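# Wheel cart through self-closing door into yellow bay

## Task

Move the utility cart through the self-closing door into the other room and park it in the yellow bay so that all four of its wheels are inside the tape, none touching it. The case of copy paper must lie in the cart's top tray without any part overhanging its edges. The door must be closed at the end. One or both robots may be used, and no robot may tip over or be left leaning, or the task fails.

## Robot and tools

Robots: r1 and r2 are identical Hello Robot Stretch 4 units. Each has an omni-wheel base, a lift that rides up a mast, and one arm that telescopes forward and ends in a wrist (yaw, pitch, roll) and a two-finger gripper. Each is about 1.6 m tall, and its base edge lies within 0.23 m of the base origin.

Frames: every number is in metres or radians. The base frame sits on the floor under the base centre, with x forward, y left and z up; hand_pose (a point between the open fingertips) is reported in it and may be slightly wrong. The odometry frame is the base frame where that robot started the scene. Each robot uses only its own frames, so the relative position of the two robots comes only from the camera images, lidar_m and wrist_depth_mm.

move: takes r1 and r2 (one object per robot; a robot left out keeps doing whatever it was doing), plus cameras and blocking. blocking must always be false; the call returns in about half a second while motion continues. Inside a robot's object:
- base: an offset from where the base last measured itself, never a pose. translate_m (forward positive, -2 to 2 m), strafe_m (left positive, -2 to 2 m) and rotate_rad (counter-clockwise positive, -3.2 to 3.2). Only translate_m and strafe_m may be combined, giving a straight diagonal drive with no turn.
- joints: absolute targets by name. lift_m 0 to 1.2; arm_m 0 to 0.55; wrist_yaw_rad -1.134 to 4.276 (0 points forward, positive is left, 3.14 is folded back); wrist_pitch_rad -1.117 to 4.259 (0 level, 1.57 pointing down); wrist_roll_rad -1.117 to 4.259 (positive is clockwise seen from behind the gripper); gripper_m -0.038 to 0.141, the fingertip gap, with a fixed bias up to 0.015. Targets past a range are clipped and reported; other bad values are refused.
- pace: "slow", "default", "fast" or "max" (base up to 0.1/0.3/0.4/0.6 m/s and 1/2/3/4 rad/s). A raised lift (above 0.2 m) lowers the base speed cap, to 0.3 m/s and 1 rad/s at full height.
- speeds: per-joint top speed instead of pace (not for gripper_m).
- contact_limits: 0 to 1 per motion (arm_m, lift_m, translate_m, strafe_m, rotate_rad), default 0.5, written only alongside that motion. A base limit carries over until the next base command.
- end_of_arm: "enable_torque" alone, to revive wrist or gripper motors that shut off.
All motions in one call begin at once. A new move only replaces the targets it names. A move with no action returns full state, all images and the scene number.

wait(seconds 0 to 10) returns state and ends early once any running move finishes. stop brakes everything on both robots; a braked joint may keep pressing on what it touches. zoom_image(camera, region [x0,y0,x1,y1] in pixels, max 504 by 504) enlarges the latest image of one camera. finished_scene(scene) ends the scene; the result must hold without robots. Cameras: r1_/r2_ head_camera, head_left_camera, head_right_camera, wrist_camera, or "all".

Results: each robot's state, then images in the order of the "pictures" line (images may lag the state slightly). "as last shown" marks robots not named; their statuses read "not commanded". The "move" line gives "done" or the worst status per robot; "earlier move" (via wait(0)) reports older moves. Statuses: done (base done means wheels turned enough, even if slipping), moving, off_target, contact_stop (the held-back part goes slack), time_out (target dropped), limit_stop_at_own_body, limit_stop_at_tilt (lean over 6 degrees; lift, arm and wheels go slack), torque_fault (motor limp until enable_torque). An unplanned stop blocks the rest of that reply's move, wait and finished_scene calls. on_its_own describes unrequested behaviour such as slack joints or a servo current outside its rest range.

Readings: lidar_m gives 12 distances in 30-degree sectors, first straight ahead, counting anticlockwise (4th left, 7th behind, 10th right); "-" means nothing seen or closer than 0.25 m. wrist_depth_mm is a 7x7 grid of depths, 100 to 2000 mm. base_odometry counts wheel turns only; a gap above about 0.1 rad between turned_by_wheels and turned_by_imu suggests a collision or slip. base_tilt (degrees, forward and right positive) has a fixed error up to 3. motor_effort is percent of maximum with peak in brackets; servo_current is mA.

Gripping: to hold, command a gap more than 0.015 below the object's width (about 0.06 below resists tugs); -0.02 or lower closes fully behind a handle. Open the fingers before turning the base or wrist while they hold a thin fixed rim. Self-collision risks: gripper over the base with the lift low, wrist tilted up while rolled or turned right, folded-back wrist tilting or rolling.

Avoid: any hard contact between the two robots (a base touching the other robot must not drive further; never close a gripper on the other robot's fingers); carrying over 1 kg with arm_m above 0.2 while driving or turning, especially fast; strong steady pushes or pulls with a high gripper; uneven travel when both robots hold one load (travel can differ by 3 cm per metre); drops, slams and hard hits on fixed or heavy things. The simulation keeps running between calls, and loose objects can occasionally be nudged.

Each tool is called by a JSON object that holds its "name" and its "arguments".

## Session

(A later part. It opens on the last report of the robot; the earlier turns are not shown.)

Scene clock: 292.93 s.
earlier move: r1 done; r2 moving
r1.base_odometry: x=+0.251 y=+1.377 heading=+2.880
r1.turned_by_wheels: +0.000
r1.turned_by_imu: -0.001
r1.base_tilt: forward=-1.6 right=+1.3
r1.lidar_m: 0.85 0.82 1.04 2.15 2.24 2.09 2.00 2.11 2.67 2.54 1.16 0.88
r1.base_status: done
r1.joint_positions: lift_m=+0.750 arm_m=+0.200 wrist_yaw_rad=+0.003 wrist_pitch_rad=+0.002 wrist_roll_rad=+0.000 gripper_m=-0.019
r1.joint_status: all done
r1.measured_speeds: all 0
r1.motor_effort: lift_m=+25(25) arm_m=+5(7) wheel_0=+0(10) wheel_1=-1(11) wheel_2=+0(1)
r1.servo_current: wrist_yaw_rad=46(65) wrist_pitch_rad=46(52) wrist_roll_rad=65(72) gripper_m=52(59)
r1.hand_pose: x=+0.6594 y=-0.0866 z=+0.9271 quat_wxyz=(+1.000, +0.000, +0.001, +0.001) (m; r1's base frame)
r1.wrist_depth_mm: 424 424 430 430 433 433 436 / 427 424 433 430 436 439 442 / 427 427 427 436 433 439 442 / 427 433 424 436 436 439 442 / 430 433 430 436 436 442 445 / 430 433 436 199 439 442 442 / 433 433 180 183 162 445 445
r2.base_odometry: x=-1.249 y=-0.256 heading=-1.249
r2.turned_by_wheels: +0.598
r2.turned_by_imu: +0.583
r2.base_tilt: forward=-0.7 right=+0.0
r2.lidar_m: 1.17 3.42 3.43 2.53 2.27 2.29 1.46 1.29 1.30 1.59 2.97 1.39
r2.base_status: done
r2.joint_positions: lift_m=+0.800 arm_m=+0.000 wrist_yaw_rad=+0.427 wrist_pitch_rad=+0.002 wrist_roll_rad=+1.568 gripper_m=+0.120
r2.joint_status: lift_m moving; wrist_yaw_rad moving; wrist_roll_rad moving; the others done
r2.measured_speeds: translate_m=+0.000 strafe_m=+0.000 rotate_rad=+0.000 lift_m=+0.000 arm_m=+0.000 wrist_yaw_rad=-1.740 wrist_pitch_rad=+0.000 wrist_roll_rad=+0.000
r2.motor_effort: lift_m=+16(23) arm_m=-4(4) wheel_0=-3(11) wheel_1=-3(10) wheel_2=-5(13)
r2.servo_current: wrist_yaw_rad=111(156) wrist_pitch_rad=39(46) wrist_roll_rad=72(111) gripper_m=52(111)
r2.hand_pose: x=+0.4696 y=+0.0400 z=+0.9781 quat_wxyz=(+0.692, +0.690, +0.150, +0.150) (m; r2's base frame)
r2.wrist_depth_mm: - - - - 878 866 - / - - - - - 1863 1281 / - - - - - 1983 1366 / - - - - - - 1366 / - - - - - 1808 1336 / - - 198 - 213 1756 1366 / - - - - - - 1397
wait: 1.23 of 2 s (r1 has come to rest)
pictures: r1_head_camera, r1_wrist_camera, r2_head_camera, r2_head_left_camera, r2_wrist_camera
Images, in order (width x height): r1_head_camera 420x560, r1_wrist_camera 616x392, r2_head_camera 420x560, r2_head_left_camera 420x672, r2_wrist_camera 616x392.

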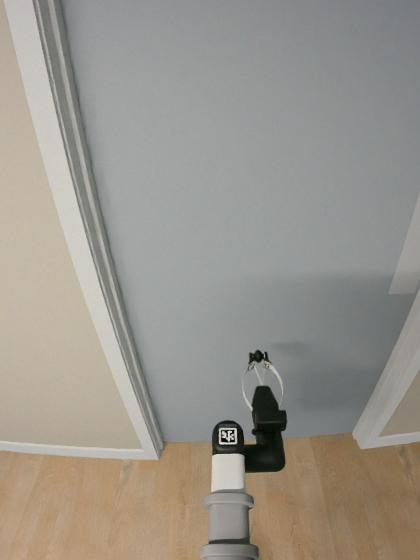

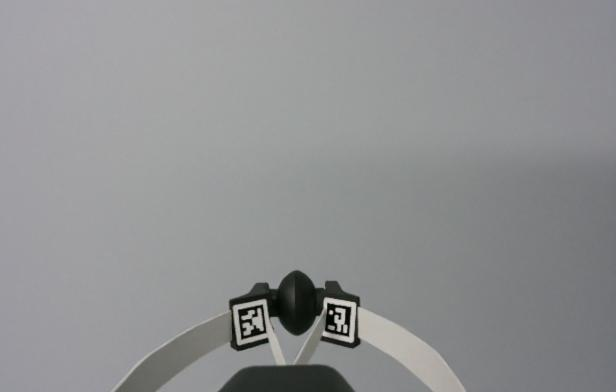

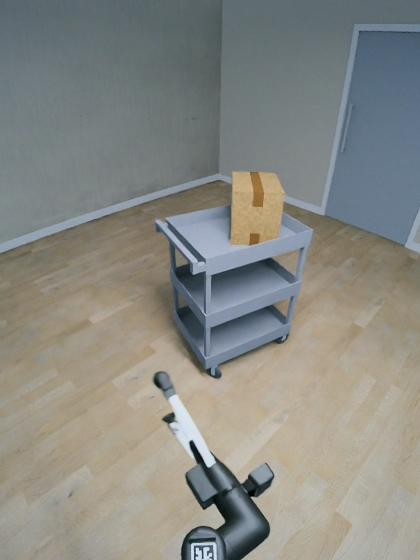

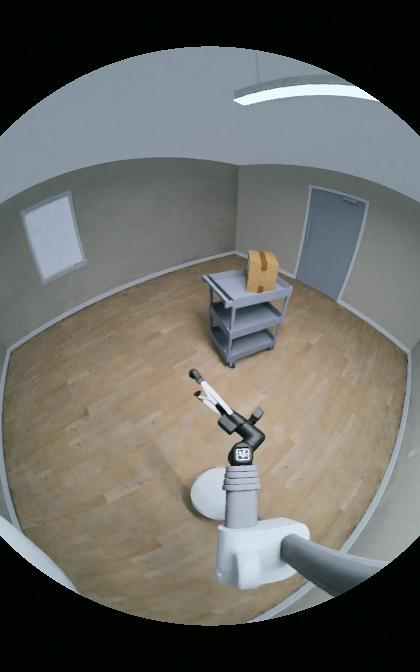

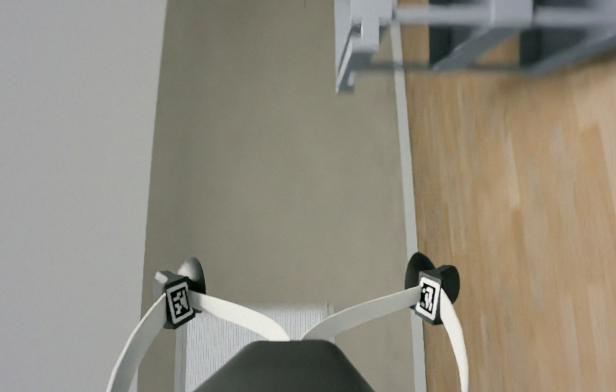

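{"name": "move", "arguments": {"blocking": false, "r2": {"base": {"rotate_rad": -1.05}, "joints": {"lift_m": 0.72}}, "r1": {"base": {"strafe_m": -0.36}, "pace": "fast"}}}

{"name": "wait", "arguments": {"seconds": 1.3, "cameras": ["r2_head_camera", "r1_head_camera"]}}

Scene clock: 379.30 s.
earlier move: r2 done
move: r1 moving; r2 moving
r1.base_odometry: x=+0.265 y=+1.427 heading=+2.880
r1.turned_by_wheels: +0.000
r1.turned_by_imu: -0.001
r1.base_tilt: forward=-1.6 right=+1.3
r1.lidar_m: 0.83 0.83 1.11 2.19 2.30 2.10 2.00 2.07 2.62 2.48 1.12 0.88
r1.base_status: strafe_m moving
r1.joint_positions: lift_m=+0.750 arm_m=+0.200 wrist_yaw_rad=+0.003 wrist_pitch_rad=+0.002 wrist_roll_rad=+0.000 gripper_m=-0.019
r1.joint_status: not commanded
r1.measured_speeds: translate_m=+0.001 strafe_m=-0.203 rotate_rad=-0.005 lift_m=+0.000 arm_m=+0.000 wrist_yaw_rad=+0.000 wrist_pitch_rad=+0.000 wrist_roll_rad=+0.000
r1.motor_effort: lift_m=+25(25) arm_m=+5(5) wheel_0=+11(11) wheel_1=-10(13) wheel_2=+0(2)
r1.servo_current: wrist_yaw_rad=52(59) wrist_pitch_rad=46(52) wrist_roll_rad=59(78) gripper_m=52(59)
r1.hand_pose: x=+0.6594 y=-0.0866 z=+0.9271 quat_wxyz=(+1.000, +0.000, +0.001, +0.001) (m; r1's base frame)
r1.wrist_depth_mm: 430 427 433 433 433 433 433 / 430 427 427 430 433 436 442 / 430 430 433 433 436 436 436 / 436 430 439 433 436 436 442 / 430 430 433 439 436 439 442 / 433 436 436 199 439 439 442 / 433 433 180 183 162 442 445
r2.base_odometry: x=-1.249 y=-0.256 heading=-1.500
r2.turned_by_wheels: -0.251
r2.turned_by_imu: -0.243
r2.base_tilt: forward=-0.6 right=+0.1
r2.lidar_m: 1.15 1.21 3.44 3.01 2.31 2.26 1.71 1.33 1.28 1.37 2.03 3.54
r2.base_status: rotate_rad moving
r2.joint_positions: lift_m=+0.762 arm_m=+0.000 wrist_yaw_rad=+0.003 wrist_pitch_rad=+0.002 wrist_roll_rad=+1.568 gripper_m=+0.120
r2.joint_status: lift_m moving; the others done
r2.measured_speeds: translate_m=-0.002 strafe_m=+0.000 rotate_rad=-0.975 lift_m=-0.146 arm_m=+0.000 wrist_yaw_rad=+0.000 wrist_pitch_rad=+0.000 wrist_roll_rad=+0.000
r2.motor_effort: lift_m=+13(15) arm_m=-4(4) wheel_0=+6(8) wheel_1=+8(10) wheel_2=+10(11)
r2.servo_current: wrist_yaw_rad=46(59) wrist_pitch_rad=39(46) wrist_roll_rad=46(59) gripper_m=46(59)
r2.hand_pose: x=+0.4596 y=-0.0866 z=+0.9401 quat_wxyz=(+0.708, +0.706, +0.002, +0.000) (m; r2's base frame)
r2.wrist_depth_mm: - - - - - 1863 1255 / - - - - - 1863 1308 / - - - - - 1863 1308 / - - - - - 1464 1229 / - - - 1182 - 1078 1078 / - - 198 - 187 - - / - - - - - 1756 1255
pictures: none

Scene clock: 380.57 s.
earlier move: r1 moving; r2 done
r1.base_odometry: x=+0.344 y=+1.723 heading=+2.880
r1.turned_by_wheels: +0.000
r1.turned_by_imu: -0.002
r1.base_tilt: forward=-1.6 right=+1.3
r1.lidar_m: 0.82 0.87 1.08 2.49 2.60 2.11 2.00 2.08 2.31 2.20 1.15 0.84
r1.base_status: strafe_m moving
r1.joint_positions: lift_m=+0.750 arm_m=+0.200 wrist_yaw_rad=+0.003 wrist_pitch_rad=+0.002 wrist_roll_rad=+0.000 gripper_m=-0.019
r1.joint_status: not commanded
r1.measured_speeds: translate_m=-0.001 strafe_m=-0.043 rotate_rad=+0.004 lift_m=+0.000 arm_m=+0.000 wrist_yaw_rad=+0.000 wrist_pitch_rad=+0.000 wrist_roll_rad=+0.000
r1.motor_effort: lift_m=+24(25) arm_m=+5(5) wheel_0=+0(14) wheel_1=+1(13) wheel_2=-1(2)
r1.servo_current: wrist_yaw_rad=33(65) wrist_pitch_rad=46(52) wrist_roll_rad=52(78) gripper_m=59(59)
r1.hand_pose: x=+0.6594 y=-0.0867 z=+0.9272 quat_wxyz=(+1.000, +0.000, +0.001, +0.001) (m; r1's base frame)
r1.wrist_depth_mm: 430 436 442 445 455 430 - / 430 436 442 445 449 433 - / 430 436 445 445 452 436 - / 433 439 442 452 455 439 - / 433 439 449 449 452 439 - / 433 436 442 198 459 439 - / 436 442 180 184 161 407 -
r2.base_odometry: x=-1.249 y=-0.256 heading=-2.298
r2.turned_by_wheels: -0.799
r2.turned_by_imu: -0.778
r2.base_tilt: forward=-0.6 right=+0.1
r2.lidar_m: 3.01 1.37 1.17 3.44 3.45 2.57 2.25 2.26 1.46 1.26 1.31 1.59
r2.base_status: done
r2.joint_positions: lift_m=+0.720 arm_m=+0.000 wrist_yaw_rad=+0.003 wrist_pitch_rad=+0.002 wrist_roll_rad=+1.568 gripper_m=+0.120
r2.joint_status: all done
r2.measured_speeds: all 0
r2.motor_effort: lift_m=+14(17) arm_m=-4(4) wheel_0=+3(12) wheel_1=+2(10) wheel_2=+4(11)
r2.servo_current: wrist_yaw_rad=59(65) wrist_pitch_rad=39(46) wrist_roll_rad=52(59) gripper_m=52(59)
r2.hand_pose: x=+0.4595 y=-0.0867 z=+0.8981 quat_wxyz=(+0.708, +0.706, +0.001, +0.000) (m; r2's base frame)
r2.wrist_depth_mm: - - - - - 1661 1229 / - - - - - 1756 1255 / - - - - - 1808 1255 / - - - - - 1756 1281 / - - - - - 1708 1255 / - - 198 - 213 1618 1255 / - - - - - 1863 1229
wait: 1.27 of 1.3 s (r2 has come to rest)
pictures: r1_head_camera, r2_head_camera
Images, in order (width x height): r1_head_camera 420x560, r2_head_camera 420x560.

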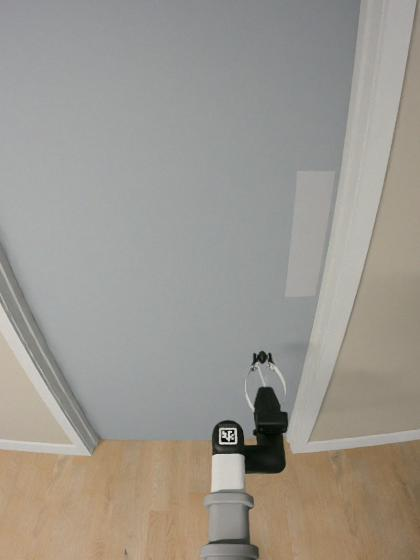

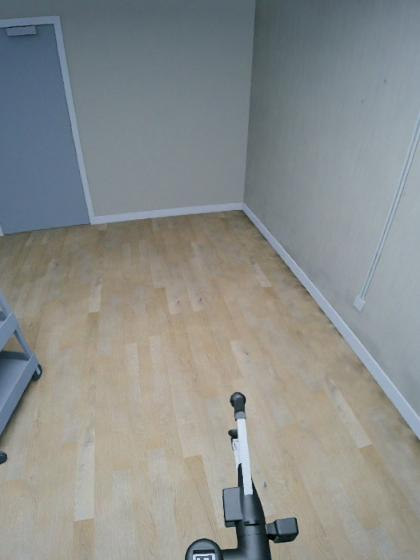

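{"name": "move", "arguments": {"blocking": false, "r2": {"base": {"strafe_m": 1.46, "translate_m": -0.14}, "pace": "fast"}, "r1": {"base": {"translate_m": 0.22}}}}

{"name": "wait", "arguments": {"seconds": 1.4}}

{"name": "move", "arguments": {"blocking": false, "r1": {"base": {"translate_m": 0.5}, "pace": "slow", "contact_limits": {"translate_m": 0.6}}}}

{"name": "wait", "arguments": {"seconds": 3, "cameras": ["r2_head_camera", "r2_wrist_camera", "r1_head_camera"]}}

Scene clock: 395.53 s.
earlier move: r1 done
move: r1 moving; r2 moving
r1.base_odometry: x=+0.314 y=+1.732 heading=+2.880
r1.turned_by_wheels: +0.000
r1.turned_by_imu: +0.000
r1.base_tilt: forward=-1.6 right=+1.3
r1.lidar_m: 0.79 0.80 1.00 2.52 2.61 2.14 2.03 2.12 2.30 2.21 1.12 0.81
r1.base_status: translate_m moving
r1.joint_positions: lift_m=+0.750 arm_m=+0.200 wrist_yaw_rad=+0.003 wrist_pitch_rad=+0.002 wrist_roll_rad=+0.000 gripper_m=-0.019
r1.joint_status: not commanded
r1.measured_speeds: translate_m=+0.122 strafe_m=-0.001 rotate_rad=+0.003 lift_m=+0.000 arm_m=+0.000 wrist_yaw_rad=+0.000 wrist_pitch_rad=+0.000 wrist_roll_rad=+0.000
r1.motor_effort: lift_m=+24(24) arm_m=+5(5) wheel_0=+7(8) wheel_1=+5(7) wheel_2=-8(9)
r1.servo_current: wrist_yaw_rad=59(65) wrist_pitch_rad=46(46) wrist_roll_rad=52(65) gripper_m=59(59)
r1.hand_pose: x=+0.6594 y=-0.0867 z=+0.9272 quat_wxyz=(+1.000, +0.000, +0.001, +0.001) (m; r1's base frame)
r1.wrist_depth_mm: 404 410 413 418 427 427 - / 399 410 415 421 430 427 357 / 404 410 413 418 427 430 351 / 407 413 421 424 430 430 - / 407 413 418 424 430 436 366 / 407 413 415 198 430 436 359 / 410 413 180 424 162 402 -
r2.base_odometry: x=-1.208 y=-0.286 heading=-2.298
r2.turned_by_wheels: +0.000
r2.turned_by_imu: +0.001
r2.base_tilt: forward=-0.7 right=+0.1
r2.lidar_m: 3.12 1.33 1.12 3.37 3.41 2.54 2.27 2.28 1.48 1.32 1.34 1.64
r2.base_status: translate_m moving; strafe_m moving
r2.joint_positions: lift_m=+0.720 arm_m=+0.000 wrist_yaw_rad=+0.003 wrist_pitch_rad=+0.002 wrist_roll_rad=+1.568 gripper_m=+0.120
r2.joint_status: not commanded
r2.measured_speeds: translate_m=-0.017 strafe_m=+0.197 rotate_rad=-0.005 lift_m=+0.000 arm_m=+0.000 wrist_yaw_rad=+0.000 wrist_pitch_rad=+0.000 wrist_roll_rad=+0.000
r2.motor_effort: lift_m=+14(14) arm_m=-4(4) wheel_0=-11(14) wheel_1=+11(13) wheel_2=+6(7)
r2.servo_current: wrist_yaw_rad=52(65) wrist_pitch_rad=46(46) wrist_roll_rad=52(52) gripper_m=52(59)
r2.hand_pose: x=+0.4595 y=-0.0867 z=+0.8981 quat_wxyz=(+0.708, +0.706, +0.001, +0.000) (m; r2's base frame)
r2.wrist_depth_mm: - - - - - 1708 1229 / - - - - - 1756 1255 / - - - - - 1808 1255 / - - - - - 1808 1255 / - - - - - 1756 1229 / - - 198 - 213 1576 1255 / - - - - - 1756 1255
pictures: none

Scene clock: 396.93 s.
earlier move: r1 moving; r2 moving
r1.base_odometry: x=+0.132 y=+1.781 heading=+2.880
r1.turned_by_wheels: +0.000
r1.turned_by_imu: +0.000
r1.base_tilt: forward=-1.6 right=+1.3
r1.lidar_m: 0.63 0.66 0.87 2.00 2.60 2.35 2.21 2.30 2.31 2.19 0.83 0.64
r1.base_status: translate_m moving
r1.joint_positions: lift_m=+0.750 arm_m=+0.200 wrist_yaw_rad=+0.003 wrist_pitch_rad=+0.002 wrist_roll_rad=+0.000 gripper_m=-0.019
r1.joint_status: not commanded
r1.measured_speeds: all 0
r1.motor_effort: lift_m=+24(24) arm_m=+5(5) wheel_0=+4(9) wheel_1=+3(7) wheel_2=-3(10)
r1.servo_current: wrist_yaw_rad=52(72) wrist_pitch_rad=39(46) wrist_roll_rad=52(65) gripper_m=46(59)
r1.hand_pose: x=+0.6594 y=-0.0867 z=+0.9272 quat_wxyz=(+1.000, +0.000, +0.001, +0.001) (m; r1's base frame)
r1.wrist_depth_mm: 221 224 227 228 230 232 232 / 222 224 227 228 230 232 234 / 222 224 228 229 231 233 234 / 224 225 228 231 231 233 236 / 224 226 229 230 233 235 237 / 225 227 187 199 232 236 238 / 224 225 229 179 162 236 237
r2.base_odometry: x=-0.793 y=-0.589 heading=-2.298
r2.turned_by_wheels: +0.000
r2.turned_by_imu: +0.000
r2.base_tilt: forward=-0.7 right=+0.1
r2.lidar_m: 3.48 0.75 0.93 2.86 2.89 2.62 2.32 2.33 2.04 1.85 1.86 2.22
r2.base_status: translate_m moving; strafe_m moving
r2.joint_positions: lift_m=+0.720 arm_m=+0.000 wrist_yaw_rad=+0.003 wrist_pitch_rad=+0.002 wrist_roll_rad=+1.568 gripper_m=+0.120
r2.joint_status: not commanded
r2.measured_speeds: translate_m=-0.039 strafe_m=+0.399 rotate_rad=-0.002 lift_m=+0.000 arm_m=+0.000 wrist_yaw_rad=+0.000 wrist_pitch_rad=+0.000 wrist_roll_rad=+0.000
r2.motor_effort: lift_m=+14(14) arm_m=-4(4) wheel_0=-6(14) wheel_1=+7(14) wheel_2=+7(8)
r2.servo_current: wrist_yaw_rad=33(65) wrist_pitch_rad=39(46) wrist_roll_rad=65(65) gripper_m=59(59)
r2.hand_pose: x=+0.4595 y=-0.0867 z=+0.8981 quat_wxyz=(+0.708, +0.706, +0.001, +0.000) (m; r2's base frame)
r2.wrist_depth_mm: - - - - - 1756 1229 / - - - - - 1756 1229 / - - - - - 1808 1255 / - - - - - 1863 1255 / - - - - - 1708 1255 / - - 199 - 214 1576 1229 / - - - - - 1808 1182
wait: 1.40 s; no rest
pictures: none

Scene clock: 397.43 s.
earlier move: r1 done; r2 moving
move: r1 moving
r1.base_odometry: x=+0.121 y=+1.785 heading=+2.880
r1.turned_by_wheels: +0.000
r1.turned_by_imu: +0.008
r1.base_tilt: forward=-1.7 right=+1.3
r1.lidar_m: 0.61 0.66 0.83 2.06 2.63 2.31 2.22 2.34 2.29 2.17 0.83 0.64
r1.base_status: translate_m moving
r1.joint_positions: lift_m=+0.750 arm_m=+0.200 wrist_yaw_rad=-0.002 wrist_pitch_rad=+0.002 wrist_roll_rad=+0.000 gripper_m=-0.020
r1.joint_status: not commanded
r1.measured_speeds: translate_m=+0.049 strafe_m=-0.001 rotate_rad=-0.003 lift_m=+0.000 arm_m=+0.000 wrist_yaw_rad=-0.022 wrist_pitch_rad=+0.000 wrist_roll_rad=+0.000
r1.motor_effort: lift_m=+24(24) arm_m=+7(7) wheel_0=+8(13) wheel_1=+11(11) wheel_2=-16(16)
r1.servo_current: wrist_yaw_rad=52(72) wrist_pitch_rad=39(46) wrist_roll_rad=59(72) gripper_m=46(52)
r1.contact_limits: translate_m 0.6
r1.hand_pose: x=+0.6588 y=-0.0880 z=+0.9272 quat_wxyz=(+1.000, +0.000, +0.001, -0.001) (m; r1's base frame)
r1.wrist_depth_mm: 214 218 221 224 228 230 233 / 216 217 221 224 228 230 234 / 215 218 223 226 228 230 236 / 216 219 222 226 230 232 235 / 216 220 223 228 230 234 236 / 217 220 194 204 230 234 237 / 218 153 224 156 170 236 238
r2.base_odometry: x=-0.632 y=-0.707 heading=-2.298
r2.turned_by_wheels: +0.000
r2.turned_by_imu: +0.000
r2.base_tilt: forward=-0.7 right=+0.1
r2.lidar_m: 0.92 0.69 0.98 2.68 2.70 2.65 2.35 2.34 2.30 2.01 2.06 2.50
r2.base_status: translate_m moving; strafe_m moving
r2.joint_positions: lift_m=+0.720 arm_m=+0.000 wrist_yaw_rad=+0.003 wrist_pitch_rad=+0.002 wrist_roll_rad=+1.568 gripper_m=+0.120
r2.joint_status: not commanded
r2.measured_speeds: translate_m=-0.038 strafe_m=+0.399 rotate_rad=+0.001 lift_m=+0.000 arm_m=+0.000 wrist_yaw_rad=+0.000 wrist_pitch_rad=+0.000 wrist_roll_rad=+0.000
r2.motor_effort: lift_m=+14(14) arm_m=-4(4) wheel_0=-5(10) wheel_1=+7(8) wheel_2=+7(7)
r2.servo_current: wrist_yaw_rad=52(52) wrist_pitch_rad=46(46) wrist_roll_rad=46(59) gripper_m=52(59)
r2.hand_pose: x=+0.4595 y=-0.0867 z=+0.8981 quat_wxyz=(+0.708, +0.706, +0.001, +0.000) (m; r2's base frame)
r2.wrist_depth_mm: - - - - - 1708 1229 / - - - - - 1756 1255 / - - - - - 1808 1229 / - - - - - 1808 1229 / - - - - - 1708 1255 / - - 198 - 198 1430 1098 / - - - - - 809 1078
pictures: none

Scene clock: 399.97 s.
earlier move: r1 moving; r2 done
r1.base_odometry: x=-0.112 y=+1.847 heading=+2.880
r1.turned_by_wheels: +0.000
r1.turned_by_imu: +0.022
r1.base_tilt: forward=-1.7 right=+1.3
r1.lidar_m: 0.56 0.58 0.67 1.27 2.64 2.55 2.44 2.59 2.26 1.29 0.45 0.47
r1.base_status: translate_m moving
r1.joint_positions: lift_m=+0.750 arm_m=+0.200 wrist_yaw_rad=-0.009 wrist_pitch_rad=+0.002 wrist_roll_rad=+0.000 gripper_m=-0.020
r1.joint_status: not commanded
r1.measured_speeds: translate_m=+0.096 strafe_m=-0.001 rotate_rad=-0.003 lift_m=+0.000 arm_m=+0.000 wrist_yaw_rad=+0.000 wrist_pitch_rad=+0.000 wrist_roll_rad=+0.000
r1.motor_effort: lift_m=+24(24) arm_m=+7(7) wheel_0=+7(14) wheel_1=+6(11) wheel_2=-16(23)
r1.servo_current: wrist_yaw_rad=59(78) wrist_pitch_rad=39(52) wrist_roll_rad=52(72) gripper_m=46(52)
r1.contact_limits: translate_m 0.6
r1.hand_pose: x=+0.6582 y=-0.0900 z=+0.9272 quat_wxyz=(+1.000, +0.000, +0.001, -0.005) (m; r1's base frame)
r1.wrist_depth_mm: 187 198 215 234 254 279 - / 187 200 215 234 255 282 - / 187 200 216 235 256 283 - / 188 200 218 235 255 282 - / 189 201 218 236 258 285 - / 186 202 211 199 255 286 - / 187 197 213 184 173 290 -
r2.base_odometry: x=-0.065 y=-1.122 heading=-2.298
r2.turned_by_wheels: +0.000
r2.turned_by_imu: +0.001
r2.base_tilt: forward=-0.7 right=+0.0
r2.lidar_m: 0.74 3.42 2.24 1.97 1.99 2.45 2.40 2.42 2.91 2.75 2.77 0.77
r2.base_status: done
r2.joint_positions: lift_m=+0.720 arm_m=+0.000 wrist_yaw_rad=+0.003 wrist_pitch_rad=+0.002 wrist_roll_rad=+1.568 gripper_m=+0.120
r2.joint_status: not commanded
r2.measured_speeds: all 0
r2.motor_effort: lift_m=+14(15) arm_m=-4(4) wheel_0=+0(11) wheel_1=+2(10) wheel_2=+6(8)
r2.servo_current: wrist_yaw_rad=52(65) wrist_pitch_rad=39(46) wrist_roll_rad=52(59) gripper_m=59(59)
r2.hand_pose: x=+0.4595 y=-0.0867 z=+0.8981 quat_wxyz=(+0.708, +0.706, +0.001, +0.000) (m; r2's base frame)
r2.wrist_depth_mm: - - - - - 904 539 / - - - 798 1118 - 544 / - - - 798 - - 559 / - - - 878 1060 - 569 / - - - - 585 - 580 / - - 198 - 200 1576 1255 / - - - - - 1808 1255
wait: 2.53 of 3 s (r2 has come to rest)
pictures: r1_head_camera, r2_head_camera, r2_wrist_camera
Images, in order (width x height): r1_head_camera 420x560, r2_head_camera 420x560, r2_wrist_camera 616x392.

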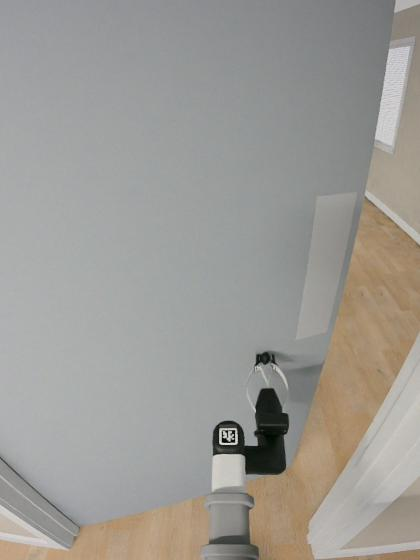

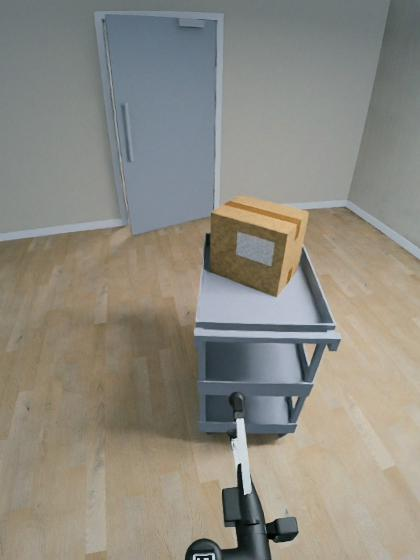

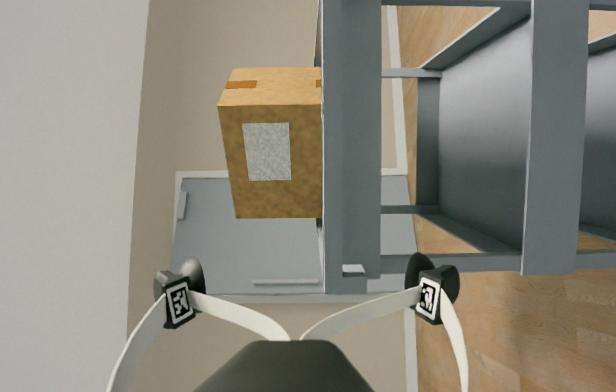

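{"name": "zoom_image", "arguments": {"camera": "r2_wrist_camera", "region": [250, 0, 550, 310]}}

{"name": "move", "arguments": {"blocking": false, "r2": {"base": {"rotate_rad": -0.1}}}}

{"name": "wait", "arguments": {"seconds": 0.6}}

{"name": "move", "arguments": {"blocking": false, "r2": {"base": {"strafe_m": -0.1}}, "r1": {"base": {"translate_m": 0.45, "strafe_m": 0.15}, "contact_limits": {"translate_m": 0.6, "strafe_m": 0.6}}}}

{"name": "wait", "arguments": {"seconds": 1.5, "cameras": ["r2_head_camera", "r2_wrist_camera", "r1_head_camera", "r1_head_right_camera"]}}

Scaled by 1.626.

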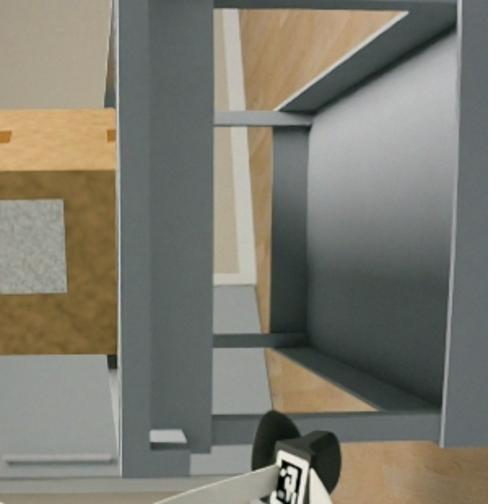

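Scene clock: 423.13 s.
earlier move: r1 done
move: r2 moving
r1.base_odometry: x=-0.350 y=+1.911 heading=+2.879
r1.turned_by_wheels: -0.001
r1.turned_by_imu: -0.004
r1.base_tilt: forward=-1.6 right=+1.3
r1.lidar_m: 0.49 0.44 0.49 0.64 2.58 2.82 2.72 2.84 2.27 0.33 0.32 0.73
r1.base_status: done
r1.joint_positions: lift_m=+0.750 arm_m=+0.200 wrist_yaw_rad=-0.010 wrist_pitch_rad=+0.002 wrist_roll_rad=+0.000 gripper_m=-0.020
r1.joint_status: not commanded
r1.measured_speeds: all 0
r1.motor_effort: lift_m=+24(24) arm_m=+7(7) wheel_0=-1(2) wheel_1=+1(2) wheel_2=-16(16)
r1.servo_current: wrist_yaw_rad=65(65) wrist_pitch_rad=52(52) wrist_roll_rad=39(59) gripper_m=39(46)
r1.contact_limits: translate_m 0.6
r1.hand_pose: x=+0.6581 y=-0.0902 z=+0.9272 quat_wxyz=(+1.000, +0.000, +0.001, -0.005) (m; r1's base frame)
r1.wrist_depth_mm: 161 179 205 237 277 - - / 159 179 206 238 277 - - / 162 179 206 238 278 - - / 159 183 207 238 278 - - / 160 181 207 242 281 - - / 162 181 199 200 182 - - / 163 174 179 186 177 1983 -
r2.base_odometry: x=-0.065 y=-1.122 heading=-2.397
r2.turned_by_wheels: -0.099
r2.turned_by_imu: -0.096
r2.base_tilt: forward=-0.7 right=+0.0
r2.lidar_m: 0.74 2.87 2.36 1.99 1.95 2.31 2.41 2.38 2.77 2.74 2.74 0.76
r2.base_status: rotate_rad moving
r2.joint_positions: lift_m=+0.720 arm_m=+0.000 wrist_yaw_rad=+0.003 wrist_pitch_rad=+0.002 wrist_roll_rad=+1.568 gripper_m=+0.120
r2.joint_status: not commanded
r2.measured_speeds: all 0
r2.motor_effort: lift_m=+14(14) arm_m=-4(4) wheel_0=+3(11) wheel_1=+4(9) wheel_2=+6(10)
r2.servo_current: wrist_yaw_rad=46(52) wrist_pitch_rad=46(46) wrist_roll_rad=52(52) gripper_m=52(52)
r2.hand_pose: x=+0.4595 y=-0.0867 z=+0.8981 quat_wxyz=(+0.708, +0.706, +0.001, +0.000) (m; r2's base frame)
r2.wrist_depth_mm: - - - - - 1756 1182 / - - - - - 854 574 / - - - 820 - 1060 574 / - - - 831 - 1078 580 / - - - 917 580 - 574 / - - 199 574 198 574 574 / - - - - - 1808 1281
pictures: none

Scene clock: 423.37 s.
earlier move: r2 done
r1.base_odometry: x=-0.350 y=+1.911 heading=+2.879
r1.turned_by_wheels: +0.000
r1.turned_by_imu: +0.000
r1.base_tilt: forward=-1.6 right=+1.3
r1.lidar_m: 0.52 0.45 0.47 0.63 2.61 2.81 2.72 2.85 2.29 0.32 0.33 0.70
r1.base_status: done
r1.joint_positions: lift_m=+0.750 arm_m=+0.200 wrist_yaw_rad=-0.010 wrist_pitch_rad=+0.002 wrist_roll_rad=+0.000 gripper_m=-0.020
r1.joint_status: not commanded
r1.measured_speeds: all 0
r1.motor_effort: lift_m=+24(24) arm_m=+7(7) wheel_0=-2(2) wheel_1=+2(2) wheel_2=-16(16)
r1.servo_current: wrist_yaw_rad=59(72) wrist_pitch_rad=39(52) wrist_roll_rad=46(59) gripper_m=46(46)
r1.contact_limits: translate_m 0.6
r1.hand_pose: x=+0.6581 y=-0.0902 z=+0.9272 quat_wxyz=(+1.000, +0.000, +0.001, -0.005) (m; r1's base frame)
r1.wrist_depth_mm: 160 179 206 237 278 - - / 158 180 206 237 278 - - / 161 179 206 238 278 - - / 159 183 207 239 279 - - / 159 180 207 242 282 - - / 162 181 198 201 182 - - / 162 175 179 187 177 1983 -
r2.base_odometry: x=-0.065 y=-1.122 heading=-2.397
r2.turned_by_wheels: +0.000
r2.turned_by_imu: +0.000
r2.base_tilt: forward=-0.6 right=+0.1
r2.lidar_m: 0.73 2.86 2.38 2.02 1.99 2.31 2.39 2.41 2.73 2.74 2.75 0.80
r2.base_status: done
r2.joint_positions: lift_m=+0.720 arm_m=+0.000 wrist_yaw_rad=+0.003 wrist_pitch_rad=+0.002 wrist_roll_rad=+1.568 gripper_m=+0.120
r2.joint_status: not commanded
r2.measured_speeds: all 0
r2.motor_effort: lift_m=+14(14) arm_m=-4(4) wheel_0=+4(11) wheel_1=+3(9) wheel_2=+5(10)
r2.servo_current: wrist_yaw_rad=46(52) wrist_pitch_rad=46(46) wrist_roll_rad=65(65) gripper_m=59(59)
r2.hand_pose: x=+0.4595 y=-0.0867 z=+0.8981 quat_wxyz=(+0.708, +0.706, +0.001, +0.000) (m; r2's base frame)
r2.wrist_depth_mm: - - - - - 1756 1182 / - - - - - 878 574 / - - - 820 - 1078 569 / - - - 831 - 1078 580 / - - - 917 574 - 580 / - - 199 580 198 580 574 / - - - - - 1756 1229
wait: 0.23 of 0.6 s (r2 has come to rest)
pictures: none

r1: "contact_limits": translate_m and strafe_m are given together and make one move, which takes one limit: state it under one of them only

not run: a call was refused earlier in this reply.

{"name": "move", "arguments": {"blocking": false, "r2": {"base": {"strafe_m": -0.1}, "joints": {"lift_m": 0.635}}, "r1": {"base": {"translate_m": 0.45, "strafe_m": 0.15}, "contact_limits": {"translate_m": 0.6}}}}

{"name": "wait", "arguments": {"seconds": 1.5, "cameras": ["r2_head_camera", "r2_wrist_camera", "r1_head_camera", "r1_head_right_camera"]}}

Scene clock: 434.63 s.
move: r1 moving; r2 moving
r1.base_odometry: x=-0.383 y=+1.909 heading=+2.877
r1.turned_by_wheels: -0.001
r1.turned_by_imu: -0.006
r1.base_tilt: forward=-1.7 right=+1.3
r1.lidar_m: 0.49 0.45 0.46 0.62 2.61 2.87 2.75 2.87 2.31 0.33 0.33 3.11
r1.base_status: translate_m moving; strafe_m moving
r1.joint_positions: lift_m=+0.750 arm_m=+0.200 wrist_yaw_rad=-0.013 wrist_pitch_rad=+0.002 wrist_roll_rad=+0.000 gripper_m=-0.020
r1.joint_status: not commanded
r1.measured_speeds: translate_m=+0.122 strafe_m=+0.040 rotate_rad=+0.011 lift_m=+0.000 arm_m=+0.000 wrist_yaw_rad=+0.000 wrist_pitch_rad=+0.000 wrist_roll_rad=+0.000
r1.motor_effort: lift_m=+24(24) arm_m=+7(7) wheel_0=-2(3) wheel_1=+4(7) wheel_2=-24(27)
r1.servo_current: wrist_yaw_rad=85(85) wrist_pitch_rad=46(46) wrist_roll_rad=39(59) gripper_m=46(52)
r1.contact_limits: translate_m 0.6
r1.hand_pose: x=+0.6578 y=-0.0912 z=+0.9272 quat_wxyz=(+1.000, +0.000, +0.001, -0.007) (m; r1's base frame)
r1.wrist_depth_mm: 153 177 200 235 279 - - / 153 174 201 236 277 - - / 156 175 202 236 278 - - / 153 175 202 236 278 - - / 154 175 202 237 281 - - / 153 175 194 197 182 - - / 156 171 176 180 180 134 -
r2.base_odometry: x=-0.089 y=-1.095 heading=-2.397
r2.turned_by_wheels: +0.000
r2.turned_by_imu: +0.000
r2.base_tilt: forward=-0.7 right=+0.1
r2.lidar_m: 0.73 2.86 2.41 2.05 2.02 2.35 2.40 2.38 2.73 2.71 2.70 0.77
r2.base_status: strafe_m moving
r2.joint_positions: lift_m=+0.682 arm_m=+0.000 wrist_yaw_rad=+0.003 wrist_pitch_rad=+0.002 wrist_roll_rad=+1.568 gripper_m=+0.120
r2.joint_status: lift_m moving
r2.measured_speeds: translate_m=-0.001 strafe_m=-0.138 rotate_rad=+0.004 lift_m=-0.146 arm_m=+0.000 wrist_yaw_rad=+0.000 wrist_pitch_rad=+0.000 wrist_roll_rad=+0.000
r2.motor_effort: lift_m=+11(16) arm_m=-4(4) wheel_0=+12(12) wheel_1=-11(11) wheel_2=+1(3)
r2.servo_current: wrist_yaw_rad=46(52) wrist_pitch_rad=46(46) wrist_roll_rad=46(59) gripper_m=46(59)
r2.hand_pose: x=+0.4595 y=-0.0867 z=+0.8601 quat_wxyz=(+0.708, +0.706, +0.001, +0.000) (m; r2's base frame)
r2.wrist_depth_mm: - - - - - 1708 1205 / - - - 569 - 597 574 / - - - 574 - 574 580 / - - 854 585 - 574 574 / - - 946 574 1118 574 580 / - - 199 580 195 574 574 / - - - - - 1756 1138
pictures: none

Scene clock: 435.60 s.
earlier move: r1 moving; r2 done
r1.base_odometry: x=-0.620 y=+1.895 heading=+2.877
r1.turned_by_wheels: +0.000
r1.turned_by_imu: -0.007
r1.base_tilt: forward=-1.6 right=+1.3
r1.lidar_m: 0.42 0.32 0.33 0.39 0.61 3.08 2.98 3.11 0.41 0.39 2.35 3.19
r1.base_status: translate_m moving; strafe_m moving
r1.joint_positions: lift_m=+0.750 arm_m=+0.200 wrist_yaw_rad=-0.013 wrist_pitch_rad=+0.002 wrist_roll_rad=+0.000 gripper_m=-0.020
r1.joint_status: not commanded
r1.measured_speeds: translate_m=+0.288 strafe_m=+0.096 rotate_rad=-0.001 lift_m=+0.000 arm_m=+0.000 wrist_yaw_rad=+0.000 wrist_pitch_rad=+0.000 wrist_roll_rad=+0.000
r1.motor_effort: lift_m=+24(24) arm_m=+7(7) wheel_0=-5(7) wheel_1=+3(8) wheel_2=-16(27)
r1.servo_current: wrist_yaw_rad=78(104) wrist_pitch_rad=52(52) wrist_roll_rad=59(65) gripper_m=39(52)
r1.contact_limits: translate_m 0.6
r1.hand_pose: x=+0.6578 y=-0.0912 z=+0.9272 quat_wxyz=(+1.000, +0.000, +0.001, -0.007) (m; r1's base frame)
r1.wrist_depth_mm: 140 167 194 241 - - - / 134 163 193 241 - - - / 134 155 194 242 - - - / 135 159 195 241 - - - / 138 159 195 242 - - - / 134 159 185 200 182 - - / 137 155 179 182 164 1921 -
r2.base_odometry: x=-0.133 y=-1.048 heading=-2.397
r2.turned_by_wheels: +0.000
r2.turned_by_imu: +0.000
r2.base_tilt: forward=-0.7 right=+0.1
r2.lidar_m: 0.73 2.71 2.47 2.10 2.09 2.44 2.35 2.39 2.74 2.66 2.63 0.77
r2.base_status: done
r2.joint_positions: lift_m=+0.635 arm_m=+0.000 wrist_yaw_rad=+0.003 wrist_pitch_rad=+0.002 wrist_roll_rad=+1.568 gripper_m=+0.120
r2.joint_status: all done
r2.measured_speeds: all 0
r2.motor_effort: lift_m=+14(16) arm_m=-4(4) wheel_0=+3(12) wheel_1=-2(12) wheel_2=+0(3)
r2.servo_current: wrist_yaw_rad=46(65) wrist_pitch_rad=33(46) wrist_roll_rad=39(59) gripper_m=52(59)
r2.hand_pose: x=+0.4595 y=-0.0867 z=+0.8131 quat_wxyz=(+0.708, +0.706, +0.001, +0.000) (m; r2's base frame)
r2.wrist_depth_mm: - - - - - 1576 1078 / - - - - - 1576 1138 / - - - 574 - 574 - / - - 831 574 - 580 - / - - 854 580 - 580 - / - - 200 580 198 574 - / - - - - - 574 1118
wait: 0.97 of 1.5 s (r2 has come to rest)
pictures: r1_head_camera, r1_head_right_camera, r2_head_camera, r2_wrist_camera
Images, in order (width x height): r1_head_camera 420x560, r1_head_right_camera 420x672, r2_head_camera 420x560, r2_wrist_camera 616x392.

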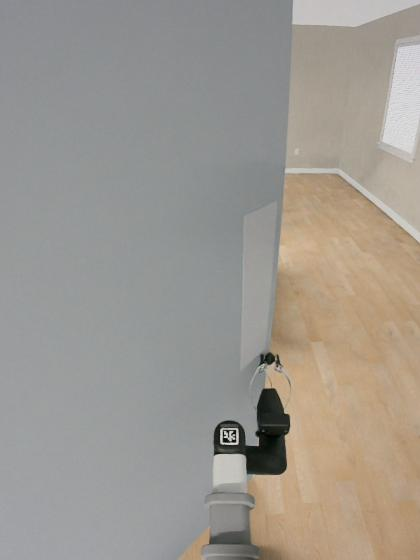

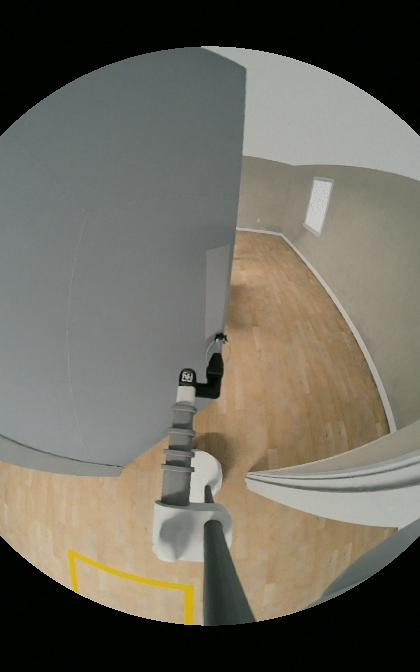

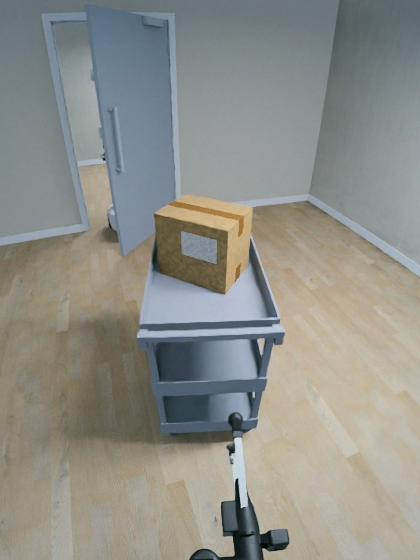

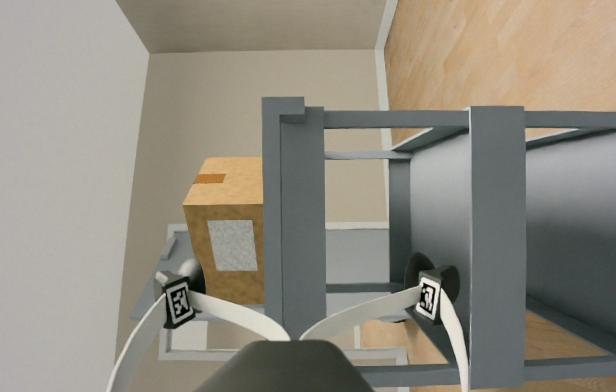

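{"name": "move", "arguments": {"blocking": false, "r2": {"base": {"strafe_m": 0.075}}, "r1": {"base": {"rotate_rad": 0.6}, "pace": "slow", "contact_limits": {"rotate_rad": 0.6}}}}

{"name": "wait", "arguments": {"seconds": 0.8, "cameras": ["r2_wrist_camera", "r1_head_camera"]}}

Scene clock: 451.07 s.
earlier move: r1 done
move: r1 moving; r2 moving
r1.base_odometry: x=-0.823 y=+1.884 heading=+3.001
r1.turned_by_wheels: +0.124
r1.turned_by_imu: +0.098
r1.base_tilt: forward=-1.6 right=+1.3
r1.lidar_m: 0.35 0.27 0.25 0.29 0.44 3.21 3.16 3.40 0.54 1.35 2.50 3.61
r1.base_status: rotate_rad moving
r1.joint_positions: lift_m=+0.750 arm_m=+0.200 wrist_yaw_rad=-0.015 wrist_pitch_rad=+0.002 wrist_roll_rad=+0.000 gripper_m=-0.020
r1.joint_status: not commanded
r1.measured_speeds: translate_m=+0.000 strafe_m=-0.001 rotate_rad=+0.490 lift_m=+0.000 arm_m=+0.000 wrist_yaw_rad=+0.000 wrist_pitch_rad=+0.000 wrist_roll_rad=+0.000
r1.motor_effort: lift_m=+24(24) arm_m=+7(7) wheel_0=-25(25) wheel_1=-9(13) wheel_2=-19(23)
r1.servo_current: wrist_yaw_rad=91(91) wrist_pitch_rad=52(52) wrist_roll_rad=39(72) gripper_m=46(46)
r1.contact_limits: rotate_rad 0.6
r1.hand_pose: x=+0.6577 y=-0.0916 z=+0.9272 quat_wxyz=(+1.000, +0.000, +0.001, -0.007) (m; r1's base frame)
r1.wrist_depth_mm: - 110 140 - - - - / - 121 140 - - - - / - 117 145 - - - - / - 113 144 - - - - / - 120 144 - - - - / - 116 143 198 181 - - / - 116 142 179 1921 1863 -
r2.base_odometry: x=-0.108 y=-1.075 heading=-2.397
r2.turned_by_wheels: +0.000
r2.turned_by_imu: +0.000
r2.base_tilt: forward=-0.7 right=+0.1
r2.lidar_m: 0.74 3.39 2.45 2.07 2.05 2.36 2.37 2.36 2.74 2.68 2.69 0.78
r2.base_status: strafe_m moving
r2.joint_positions: lift_m=+0.635 arm_m=+0.000 wrist_yaw_rad=+0.003 wrist_pitch_rad=+0.002 wrist_roll_rad=+1.568 gripper_m=+0.120
r2.joint_status: not commanded
r2.measured_speeds: translate_m=+0.001 strafe_m=+0.141 rotate_rad=-0.008 lift_m=+0.000 arm_m=+0.000 wrist_yaw_rad=+0.000 wrist_pitch_rad=+0.000 wrist_roll_rad=+0.000
r2.motor_effort: lift_m=+14(14) arm_m=-4(4) wheel_0=-13(13) wheel_1=+10(12) wheel_2=+0(2)
r2.servo_current: wrist_yaw_rad=59(59) wrist_pitch_rad=46(46) wrist_roll_rad=39(59) gripper_m=52(59)
r2.hand_pose: x=+0.4595 y=-0.0867 z=+0.8131 quat_wxyz=(+0.708, +0.706, +0.001, +0.000) (m; r2's base frame)
r2.wrist_depth_mm: - - - - - 1576 1098 / - - - - - 1430 1118 / - - - 569 - 580 - / - - 809 574 - 574 - / - - 878 580 - 580 - / - - 198 580 215 580 1205 / - - - - - 580 1138
pictures: none

Scene clock: 451.87 s.
earlier move: r1 contact_stop; r2 done
r1.base_odometry: x=-0.851 y=+1.885 heading=+3.125
r1.turned_by_wheels: +0.123
r1.turned_by_imu: +0.001
r1.base_tilt: forward=-1.6 right=+1.3
r1.lidar_m: 0.34 0.25 0.25 0.26 0.42 3.26 3.24 0.65 0.55 1.63 2.48 3.62
r1.base_status: rotate_rad contact_stop
r1.joint_positions: lift_m=+0.750 arm_m=+0.200 wrist_yaw_rad=-0.004 wrist_pitch_rad=+0.002 wrist_roll_rad=+0.000 gripper_m=-0.020
r1.joint_status: not commanded
r1.measured_speeds: translate_m=+0.000 strafe_m=-0.006 rotate_rad=-0.185 lift_m=+0.000 arm_m=+0.000 wrist_yaw_rad=-0.028 wrist_pitch_rad=+0.000 wrist_roll_rad=+0.000
r1.on_its_own: the wheels are slack since a contact_stop
r1.motor_effort: lift_m=+23(24) arm_m=+4(10) wheel_0=+1(33) wheel_1=+2(13) wheel_2=+0(23)
r1.servo_current: wrist_yaw_rad=52(124) wrist_pitch_rad=46(52) wrist_roll_rad=52(72) gripper_m=39(52)
r1.contact_limits: rotate_rad 0.6
r1.hand_pose: x=+0.6589 y=-0.0885 z=+0.9273 quat_wxyz=(+1.000, +0.000, +0.001, -0.002) (m; r1's base frame)
r1.wrist_depth_mm: 105 122 - - - - - / - 123 - - - - - / 102 127 - - - - - / 105 126 1499 1464 - - - / - 126 - - - - - / 107 122 181 191 181 - - / 105 122 147 - 179 - -
r2.base_odometry: x=-0.082 y=-1.103 heading=-2.397
r2.turned_by_wheels: +0.000
r2.turned_by_imu: +0.000
r2.base_tilt: forward=-0.7 right=+0.0
r2.lidar_m: 0.72 3.42 2.41 2.04 2.02 2.32 2.40 2.40 2.76 2.75 2.71 0.76
r2.base_status: done
r2.joint_positions: lift_m=+0.635 arm_m=+0.000 wrist_yaw_rad=+0.003 wrist_pitch_rad=+0.002 wrist_roll_rad=+1.568 gripper_m=+0.120
r2.joint_status: not commanded
r2.measured_speeds: all 0
r2.motor_effort: lift_m=+14(14) arm_m=-4(4) wheel_0=-2(13) wheel_1=+2(12) wheel_2=+0(2)
r2.servo_current: wrist_yaw_rad=46(59) wrist_pitch_rad=39(46) wrist_roll_rad=52(59) gripper_m=52(59)
r2.hand_pose: x=+0.4595 y=-0.0867 z=+0.8131 quat_wxyz=(+0.708, +0.706, +0.001, +0.000) (m; r2's base frame)
r2.wrist_depth_mm: - - - - - 1576 1118 / - - - 569 - 569 1042 / - - 960 574 - 569 - / - - 831 574 - 574 - / - - 917 580 - 574 - / - - 199 574 196 574 1205 / - - - - - 1661 1138
wait: 0.80 s; no rest
pictures: r1_head_camera, r2_wrist_camera
Images, in order (width x height): r1_head_camera 420x560, r2_wrist_camera 616x392.

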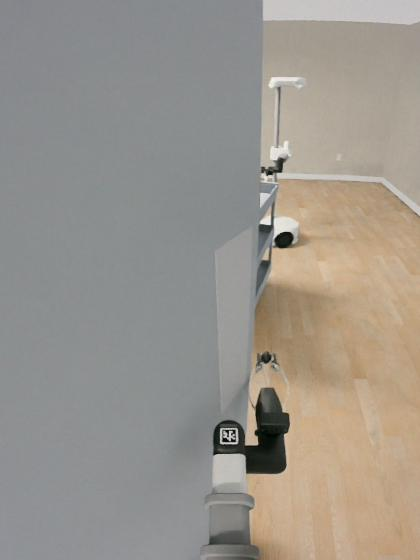

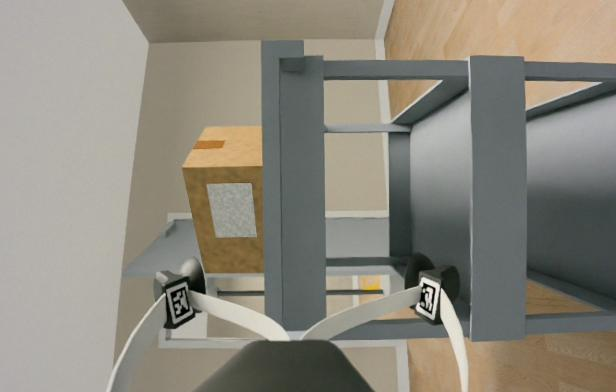

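{"name": "move", "arguments": {"blocking": false, "r1": {"base": {"translate_m": -0.3}, "joints": {"arm_m": 0.0}}, "r2": {"base": {"translate_m": 0.375}, "contact_limits": {"translate_m": 0.3}}}}

{"name": "wait", "arguments": {"seconds": 1.3, "cameras": ["r1_head_camera"]}}

{"name": "wait", "arguments": {"seconds": 0.7, "cameras": ["r2_wrist_camera", "r2_head_camera", "r1_head_camera"]}}

Scene clock: 472.17 s.
earlier move: r1 contact_stop
move: r1 moving; r2 moving
r1.base_odometry: x=-0.367 y=+1.817 heading=+2.095
r1.turned_by_wheels: -1.029
r1.turned_by_imu: -1.040
r1.base_tilt: forward=-1.6 right=+1.3
r1.lidar_m: 0.31 0.25 - 0.25 0.29 0.50 2.57 2.78 2.74 2.95 2.37 0.48
r1.base_status: earlier rotate_rad contact_stop (by the wheels' count: -0.781 of +0.600); translate_m moving
r1.joint_positions: lift_m=+0.750 arm_m=+0.149 wrist_yaw_rad=+0.003 wrist_pitch_rad=+0.002 wrist_roll_rad=+0.000 gripper_m=-0.020
r1.joint_status: arm_m moving
r1.measured_speeds: translate_m=-0.121 strafe_m=+0.000 rotate_rad=-0.005 lift_m=+0.000 arm_m=-0.195 wrist_yaw_rad=+0.000 wrist_pitch_rad=+0.000 wrist_roll_rad=+0.000
r1.motor_effort: lift_m=+23(23) arm_m=-6(13) wheel_0=-7(11) wheel_1=-6(8) wheel_2=+10(17)
r1.servo_current: wrist_yaw_rad=39(65) wrist_pitch_rad=46(46) wrist_roll_rad=46(72) gripper_m=39(52)
r1.hand_pose: x=+0.6089 y=-0.0866 z=+0.9273 quat_wxyz=(+1.000, +0.000, +0.001, +0.001) (m; r1's base frame)
r1.wrist_depth_mm: 116 140 177 - - 119 - / 116 140 177 - - 120 - / 113 140 169 - - 121 - / 116 135 169 - - 121 - / 115 144 175 - - 121 - / 118 138 178 198 179 122 - / 114 133 166 183 144 120 -
r2.base_odometry: x=-0.105 y=-1.124 heading=-2.397
r2.turned_by_wheels: +0.000
r2.turned_by_imu: +0.002
r2.base_tilt: forward=-0.7 right=+0.0
r2.lidar_m: 0.69 3.17 2.41 2.05 2.03 2.38 2.42 2.42 2.77 2.71 2.70 0.71
r2.base_status: translate_m moving
r2.joint_positions: lift_m=+0.635 arm_m=+0.000 wrist_yaw_rad=+0.003 wrist_pitch_rad=+0.002 wrist_roll_rad=+1.568 gripper_m=+0.120
r2.joint_status: not commanded
r2.measured_speeds: translate_m=+0.120 strafe_m=+0.000 rotate_rad=+0.006 lift_m=+0.000 arm_m=+0.000 wrist_yaw_rad=+0.000 wrist_pitch_rad=+0.000 wrist_roll_rad=+0.000
r2.motor_effort: lift_m=+14(14) arm_m=-4(4) wheel_0=+5(11) wheel_1=+7(9) wheel_2=-12(12)
r2.servo_current: wrist_yaw_rad=46(59) wrist_pitch_rad=52(52) wrist_roll_rad=46(59) gripper_m=52(59)
r2.contact_limits: translate_m 0.3
r2.hand_pose: x=+0.4595 y=-0.0867 z=+0.8131 quat_wxyz=(+0.708, +0.706, +0.001, +0.000) (m; r2's base frame)
r2.wrist_depth_mm: - - - - - 1618 1118 / - - - 544 - 549 878 / - - 878 544 - 544 - / - - 809 549 - 544 - / - - 878 554 - 549 - / - - 198 544 196 549 1078 / - - - - - 1618 1060
pictures: none

Scene clock: 473.47 s.
earlier move: r1 moving; r2 moving
r1.base_odometry: x=-0.242 y=+1.600 heading=+2.095
r1.turned_by_wheels: +0.000
r1.turned_by_imu: +0.000
r1.base_tilt: forward=-1.6 right=+1.2
r1.lidar_m: 0.41 0.30 0.28 0.30 0.36 1.39 2.34 2.64 2.60 2.79 2.59 0.71
r1.base_status: translate_m moving
r1.joint_positions: lift_m=+0.750 arm_m=+0.000 wrist_yaw_rad=+0.002 wrist_pitch_rad=+0.002 wrist_roll_rad=+0.000 gripper_m=-0.020
r1.joint_status: all done
r1.measured_speeds: translate_m=-0.100 strafe_m=+0.000 rotate_rad=-0.003 lift_m=+0.000 arm_m=+0.000 wrist_yaw_rad=+0.000 wrist_pitch_rad=+0.000 wrist_roll_rad=+0.000
r1.motor_effort: lift_m=+23(24) arm_m=-5(13) wheel_0=-3(11) wheel_1=-3(8) wheel_2=+0(17)
r1.servo_current: wrist_yaw_rad=52(65) wrist_pitch_rad=39(46) wrist_roll_rad=46(72) gripper_m=39(52)
r1.hand_pose: x=+0.4596 y=-0.0867 z=+0.9273 quat_wxyz=(+1.000, +0.000, +0.001, +0.001) (m; r1's base frame)
r1.wrist_depth_mm: 249 298 379 500 477 - - / 249 298 382 500 484 - - / 250 298 379 504 484 - - / 249 298 379 492 484 - - / 242 298 382 500 484 - - / 247 296 336 198 473 - - / 240 277 180 163 161 - -
r2.base_odometry: x=-0.319 y=-1.322 heading=-2.397
r2.turned_by_wheels: +0.000
r2.turned_by_imu: +0.001
r2.base_tilt: forward=-0.7 right=+0.0
r2.lidar_m: 0.41 3.01 2.53 2.13 2.11 2.38 2.72 2.68 3.08 2.64 2.63 0.47
r2.base_status: translate_m moving
r2.joint_positions: lift_m=+0.635 arm_m=+0.000 wrist_yaw_rad=+0.003 wrist_pitch_rad=+0.002 wrist_roll_rad=+1.568 gripper_m=+0.120
r2.joint_status: not commanded
r2.measured_speeds: translate_m=+0.167 strafe_m=+0.000 rotate_rad=+0.008 lift_m=+0.000 arm_m=+0.000 wrist_yaw_rad=+0.000 wrist_pitch_rad=+0.000 wrist_roll_rad=+0.000
r2.motor_effort: lift_m=+14(14) arm_m=-4(4) wheel_0=+2(11) wheel_1=+4(9) wheel_2=-3(14)
r2.servo_current: wrist_yaw_rad=46(59) wrist_pitch_rad=39(52) wrist_roll_rad=39(59) gripper_m=46(59)
r2.contact_limits: translate_m 0.3
r2.hand_pose: x=+0.4595 y=-0.0867 z=+0.8131 quat_wxyz=(+0.708, +0.706, +0.001, +0.000) (m; r2's base frame)
r2.wrist_depth_mm: - - 198 256 - 1756 - / - - 198 257 - 707 - / - 549 199 257 - - - / - 517 199 259 - - - / - - 200 260 - - - / - - 200 259 192 - - / - - 201 - - 1618 -
wait: 1.30 s; no rest
pictures: r1_head_camera
Images, in order (width x height): r1_head_camera 420x560.

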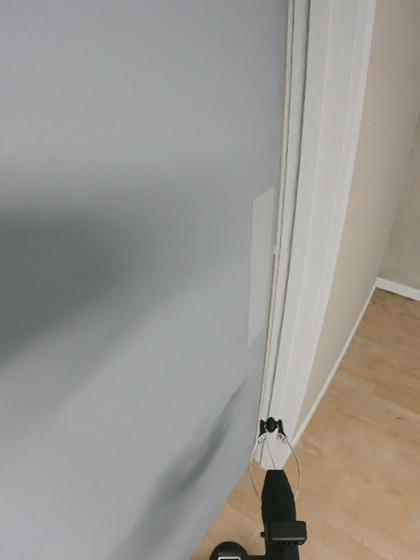

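Scene clock: 474.17 s.
earlier move: r1 done; r2 moving
r1.base_odometry: x=-0.233 y=+1.584 heading=+2.096
r1.turned_by_wheels: +0.000
r1.turned_by_imu: +0.000
r1.base_tilt: forward=-1.6 right=+1.3
r1.lidar_m: 0.39 0.27 0.27 0.31 0.33 1.39 2.34 2.65 2.59 2.76 2.60 0.73
r1.base_status: done
r1.joint_positions: lift_m=+0.750 arm_m=+0.000 wrist_yaw_rad=+0.002 wrist_pitch_rad=+0.002 wrist_roll_rad=+0.000 gripper_m=-0.020
r1.joint_status: all done
r1.measured_speeds: all 0
r1.motor_effort: lift_m=+23(24) arm_m=-5(13) wheel_0=-3(11) wheel_1=-1(8) wheel_2=+1(17)
r1.servo_current: wrist_yaw_rad=39(65) wrist_pitch_rad=46(52) wrist_roll_rad=52(72) gripper_m=46(52)
r1.hand_pose: x=+0.4596 y=-0.0867 z=+0.9273 quat_wxyz=(+1.000, +0.000, +0.001, +0.001) (m; r1's base frame)
r1.wrist_depth_mm: 232 276 347 462 504 - - / 227 274 345 466 500 - - / 227 276 345 462 504 - - / 232 276 345 459 512 - - / 227 273 345 459 508 - - / 229 273 309 198 181 - - / 230 256 183 180 162 - 1921
r2.base_odometry: x=-0.357 y=-1.357 heading=-2.397
r2.turned_by_wheels: +0.000
r2.turned_by_imu: +0.000
r2.base_tilt: forward=-0.7 right=+0.0
r2.lidar_m: 0.39 2.99 2.54 2.15 2.13 2.39 2.75 2.72 3.13 2.62 2.61 0.42
r2.base_status: translate_m moving
r2.joint_positions: lift_m=+0.635 arm_m=+0.000 wrist_yaw_rad=-0.003 wrist_pitch_rad=-0.004 wrist_roll_rad=+1.569 gripper_m=+0.120
r2.joint_status: not commanded
r2.measured_speeds: all 0
r2.motor_effort: lift_m=+14(14) arm_m=+1(4) wheel_0=+3(11) wheel_1=+5(9) wheel_2=-5(14)
r2.servo_current: wrist_yaw_rad=65(65) wrist_pitch_rad=39(52) wrist_roll_rad=52(59) gripper_m=52(59)
r2.contact_limits: translate_m 0.3
r2.hand_pose: x=+0.4590 y=-0.0884 z=+0.8147 quat_wxyz=(+0.708, +0.706, -0.003, +0.000) (m; r2's base frame)
r2.wrist_depth_mm: - - 175 233 - 1708 - / - - 175 233 - 732 - / - 549 175 233 - - - / - 488 174 234 - 831 - / - - 174 232 - 820 - / - - 174 233 196 - - / - - 174 - - 1756 -
wait: 0.70 s; no rest
pictures: r1_head_camera, r2_head_camera, r2_wrist_camera
Images, in order (width x height): r1_head_camera 420x560, r2_head_camera 420x560, r2_wrist_camera 616x392.

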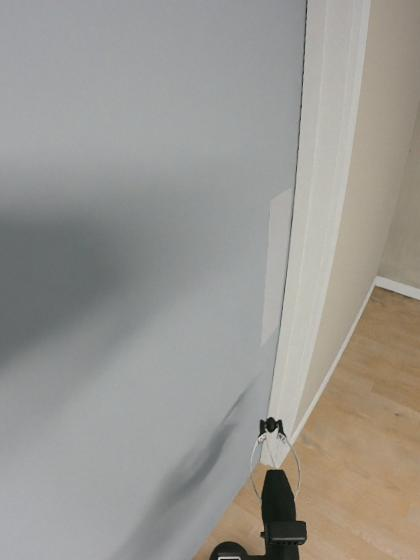

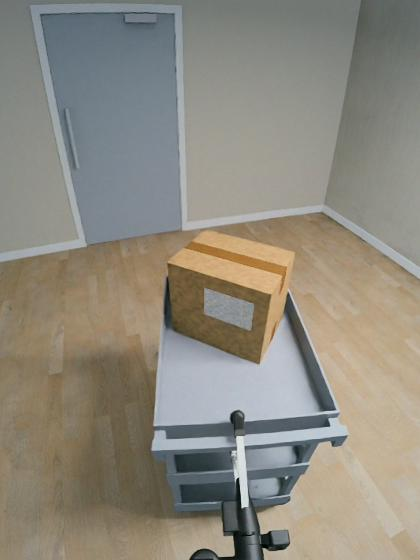

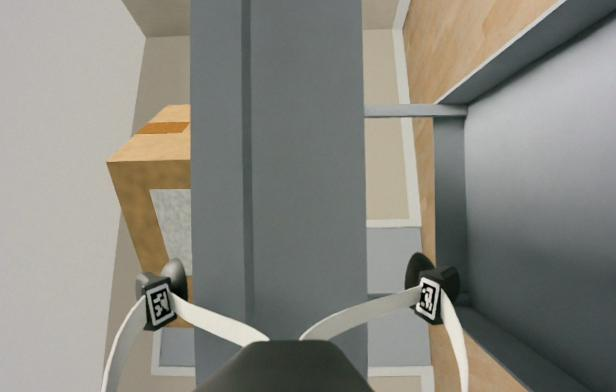

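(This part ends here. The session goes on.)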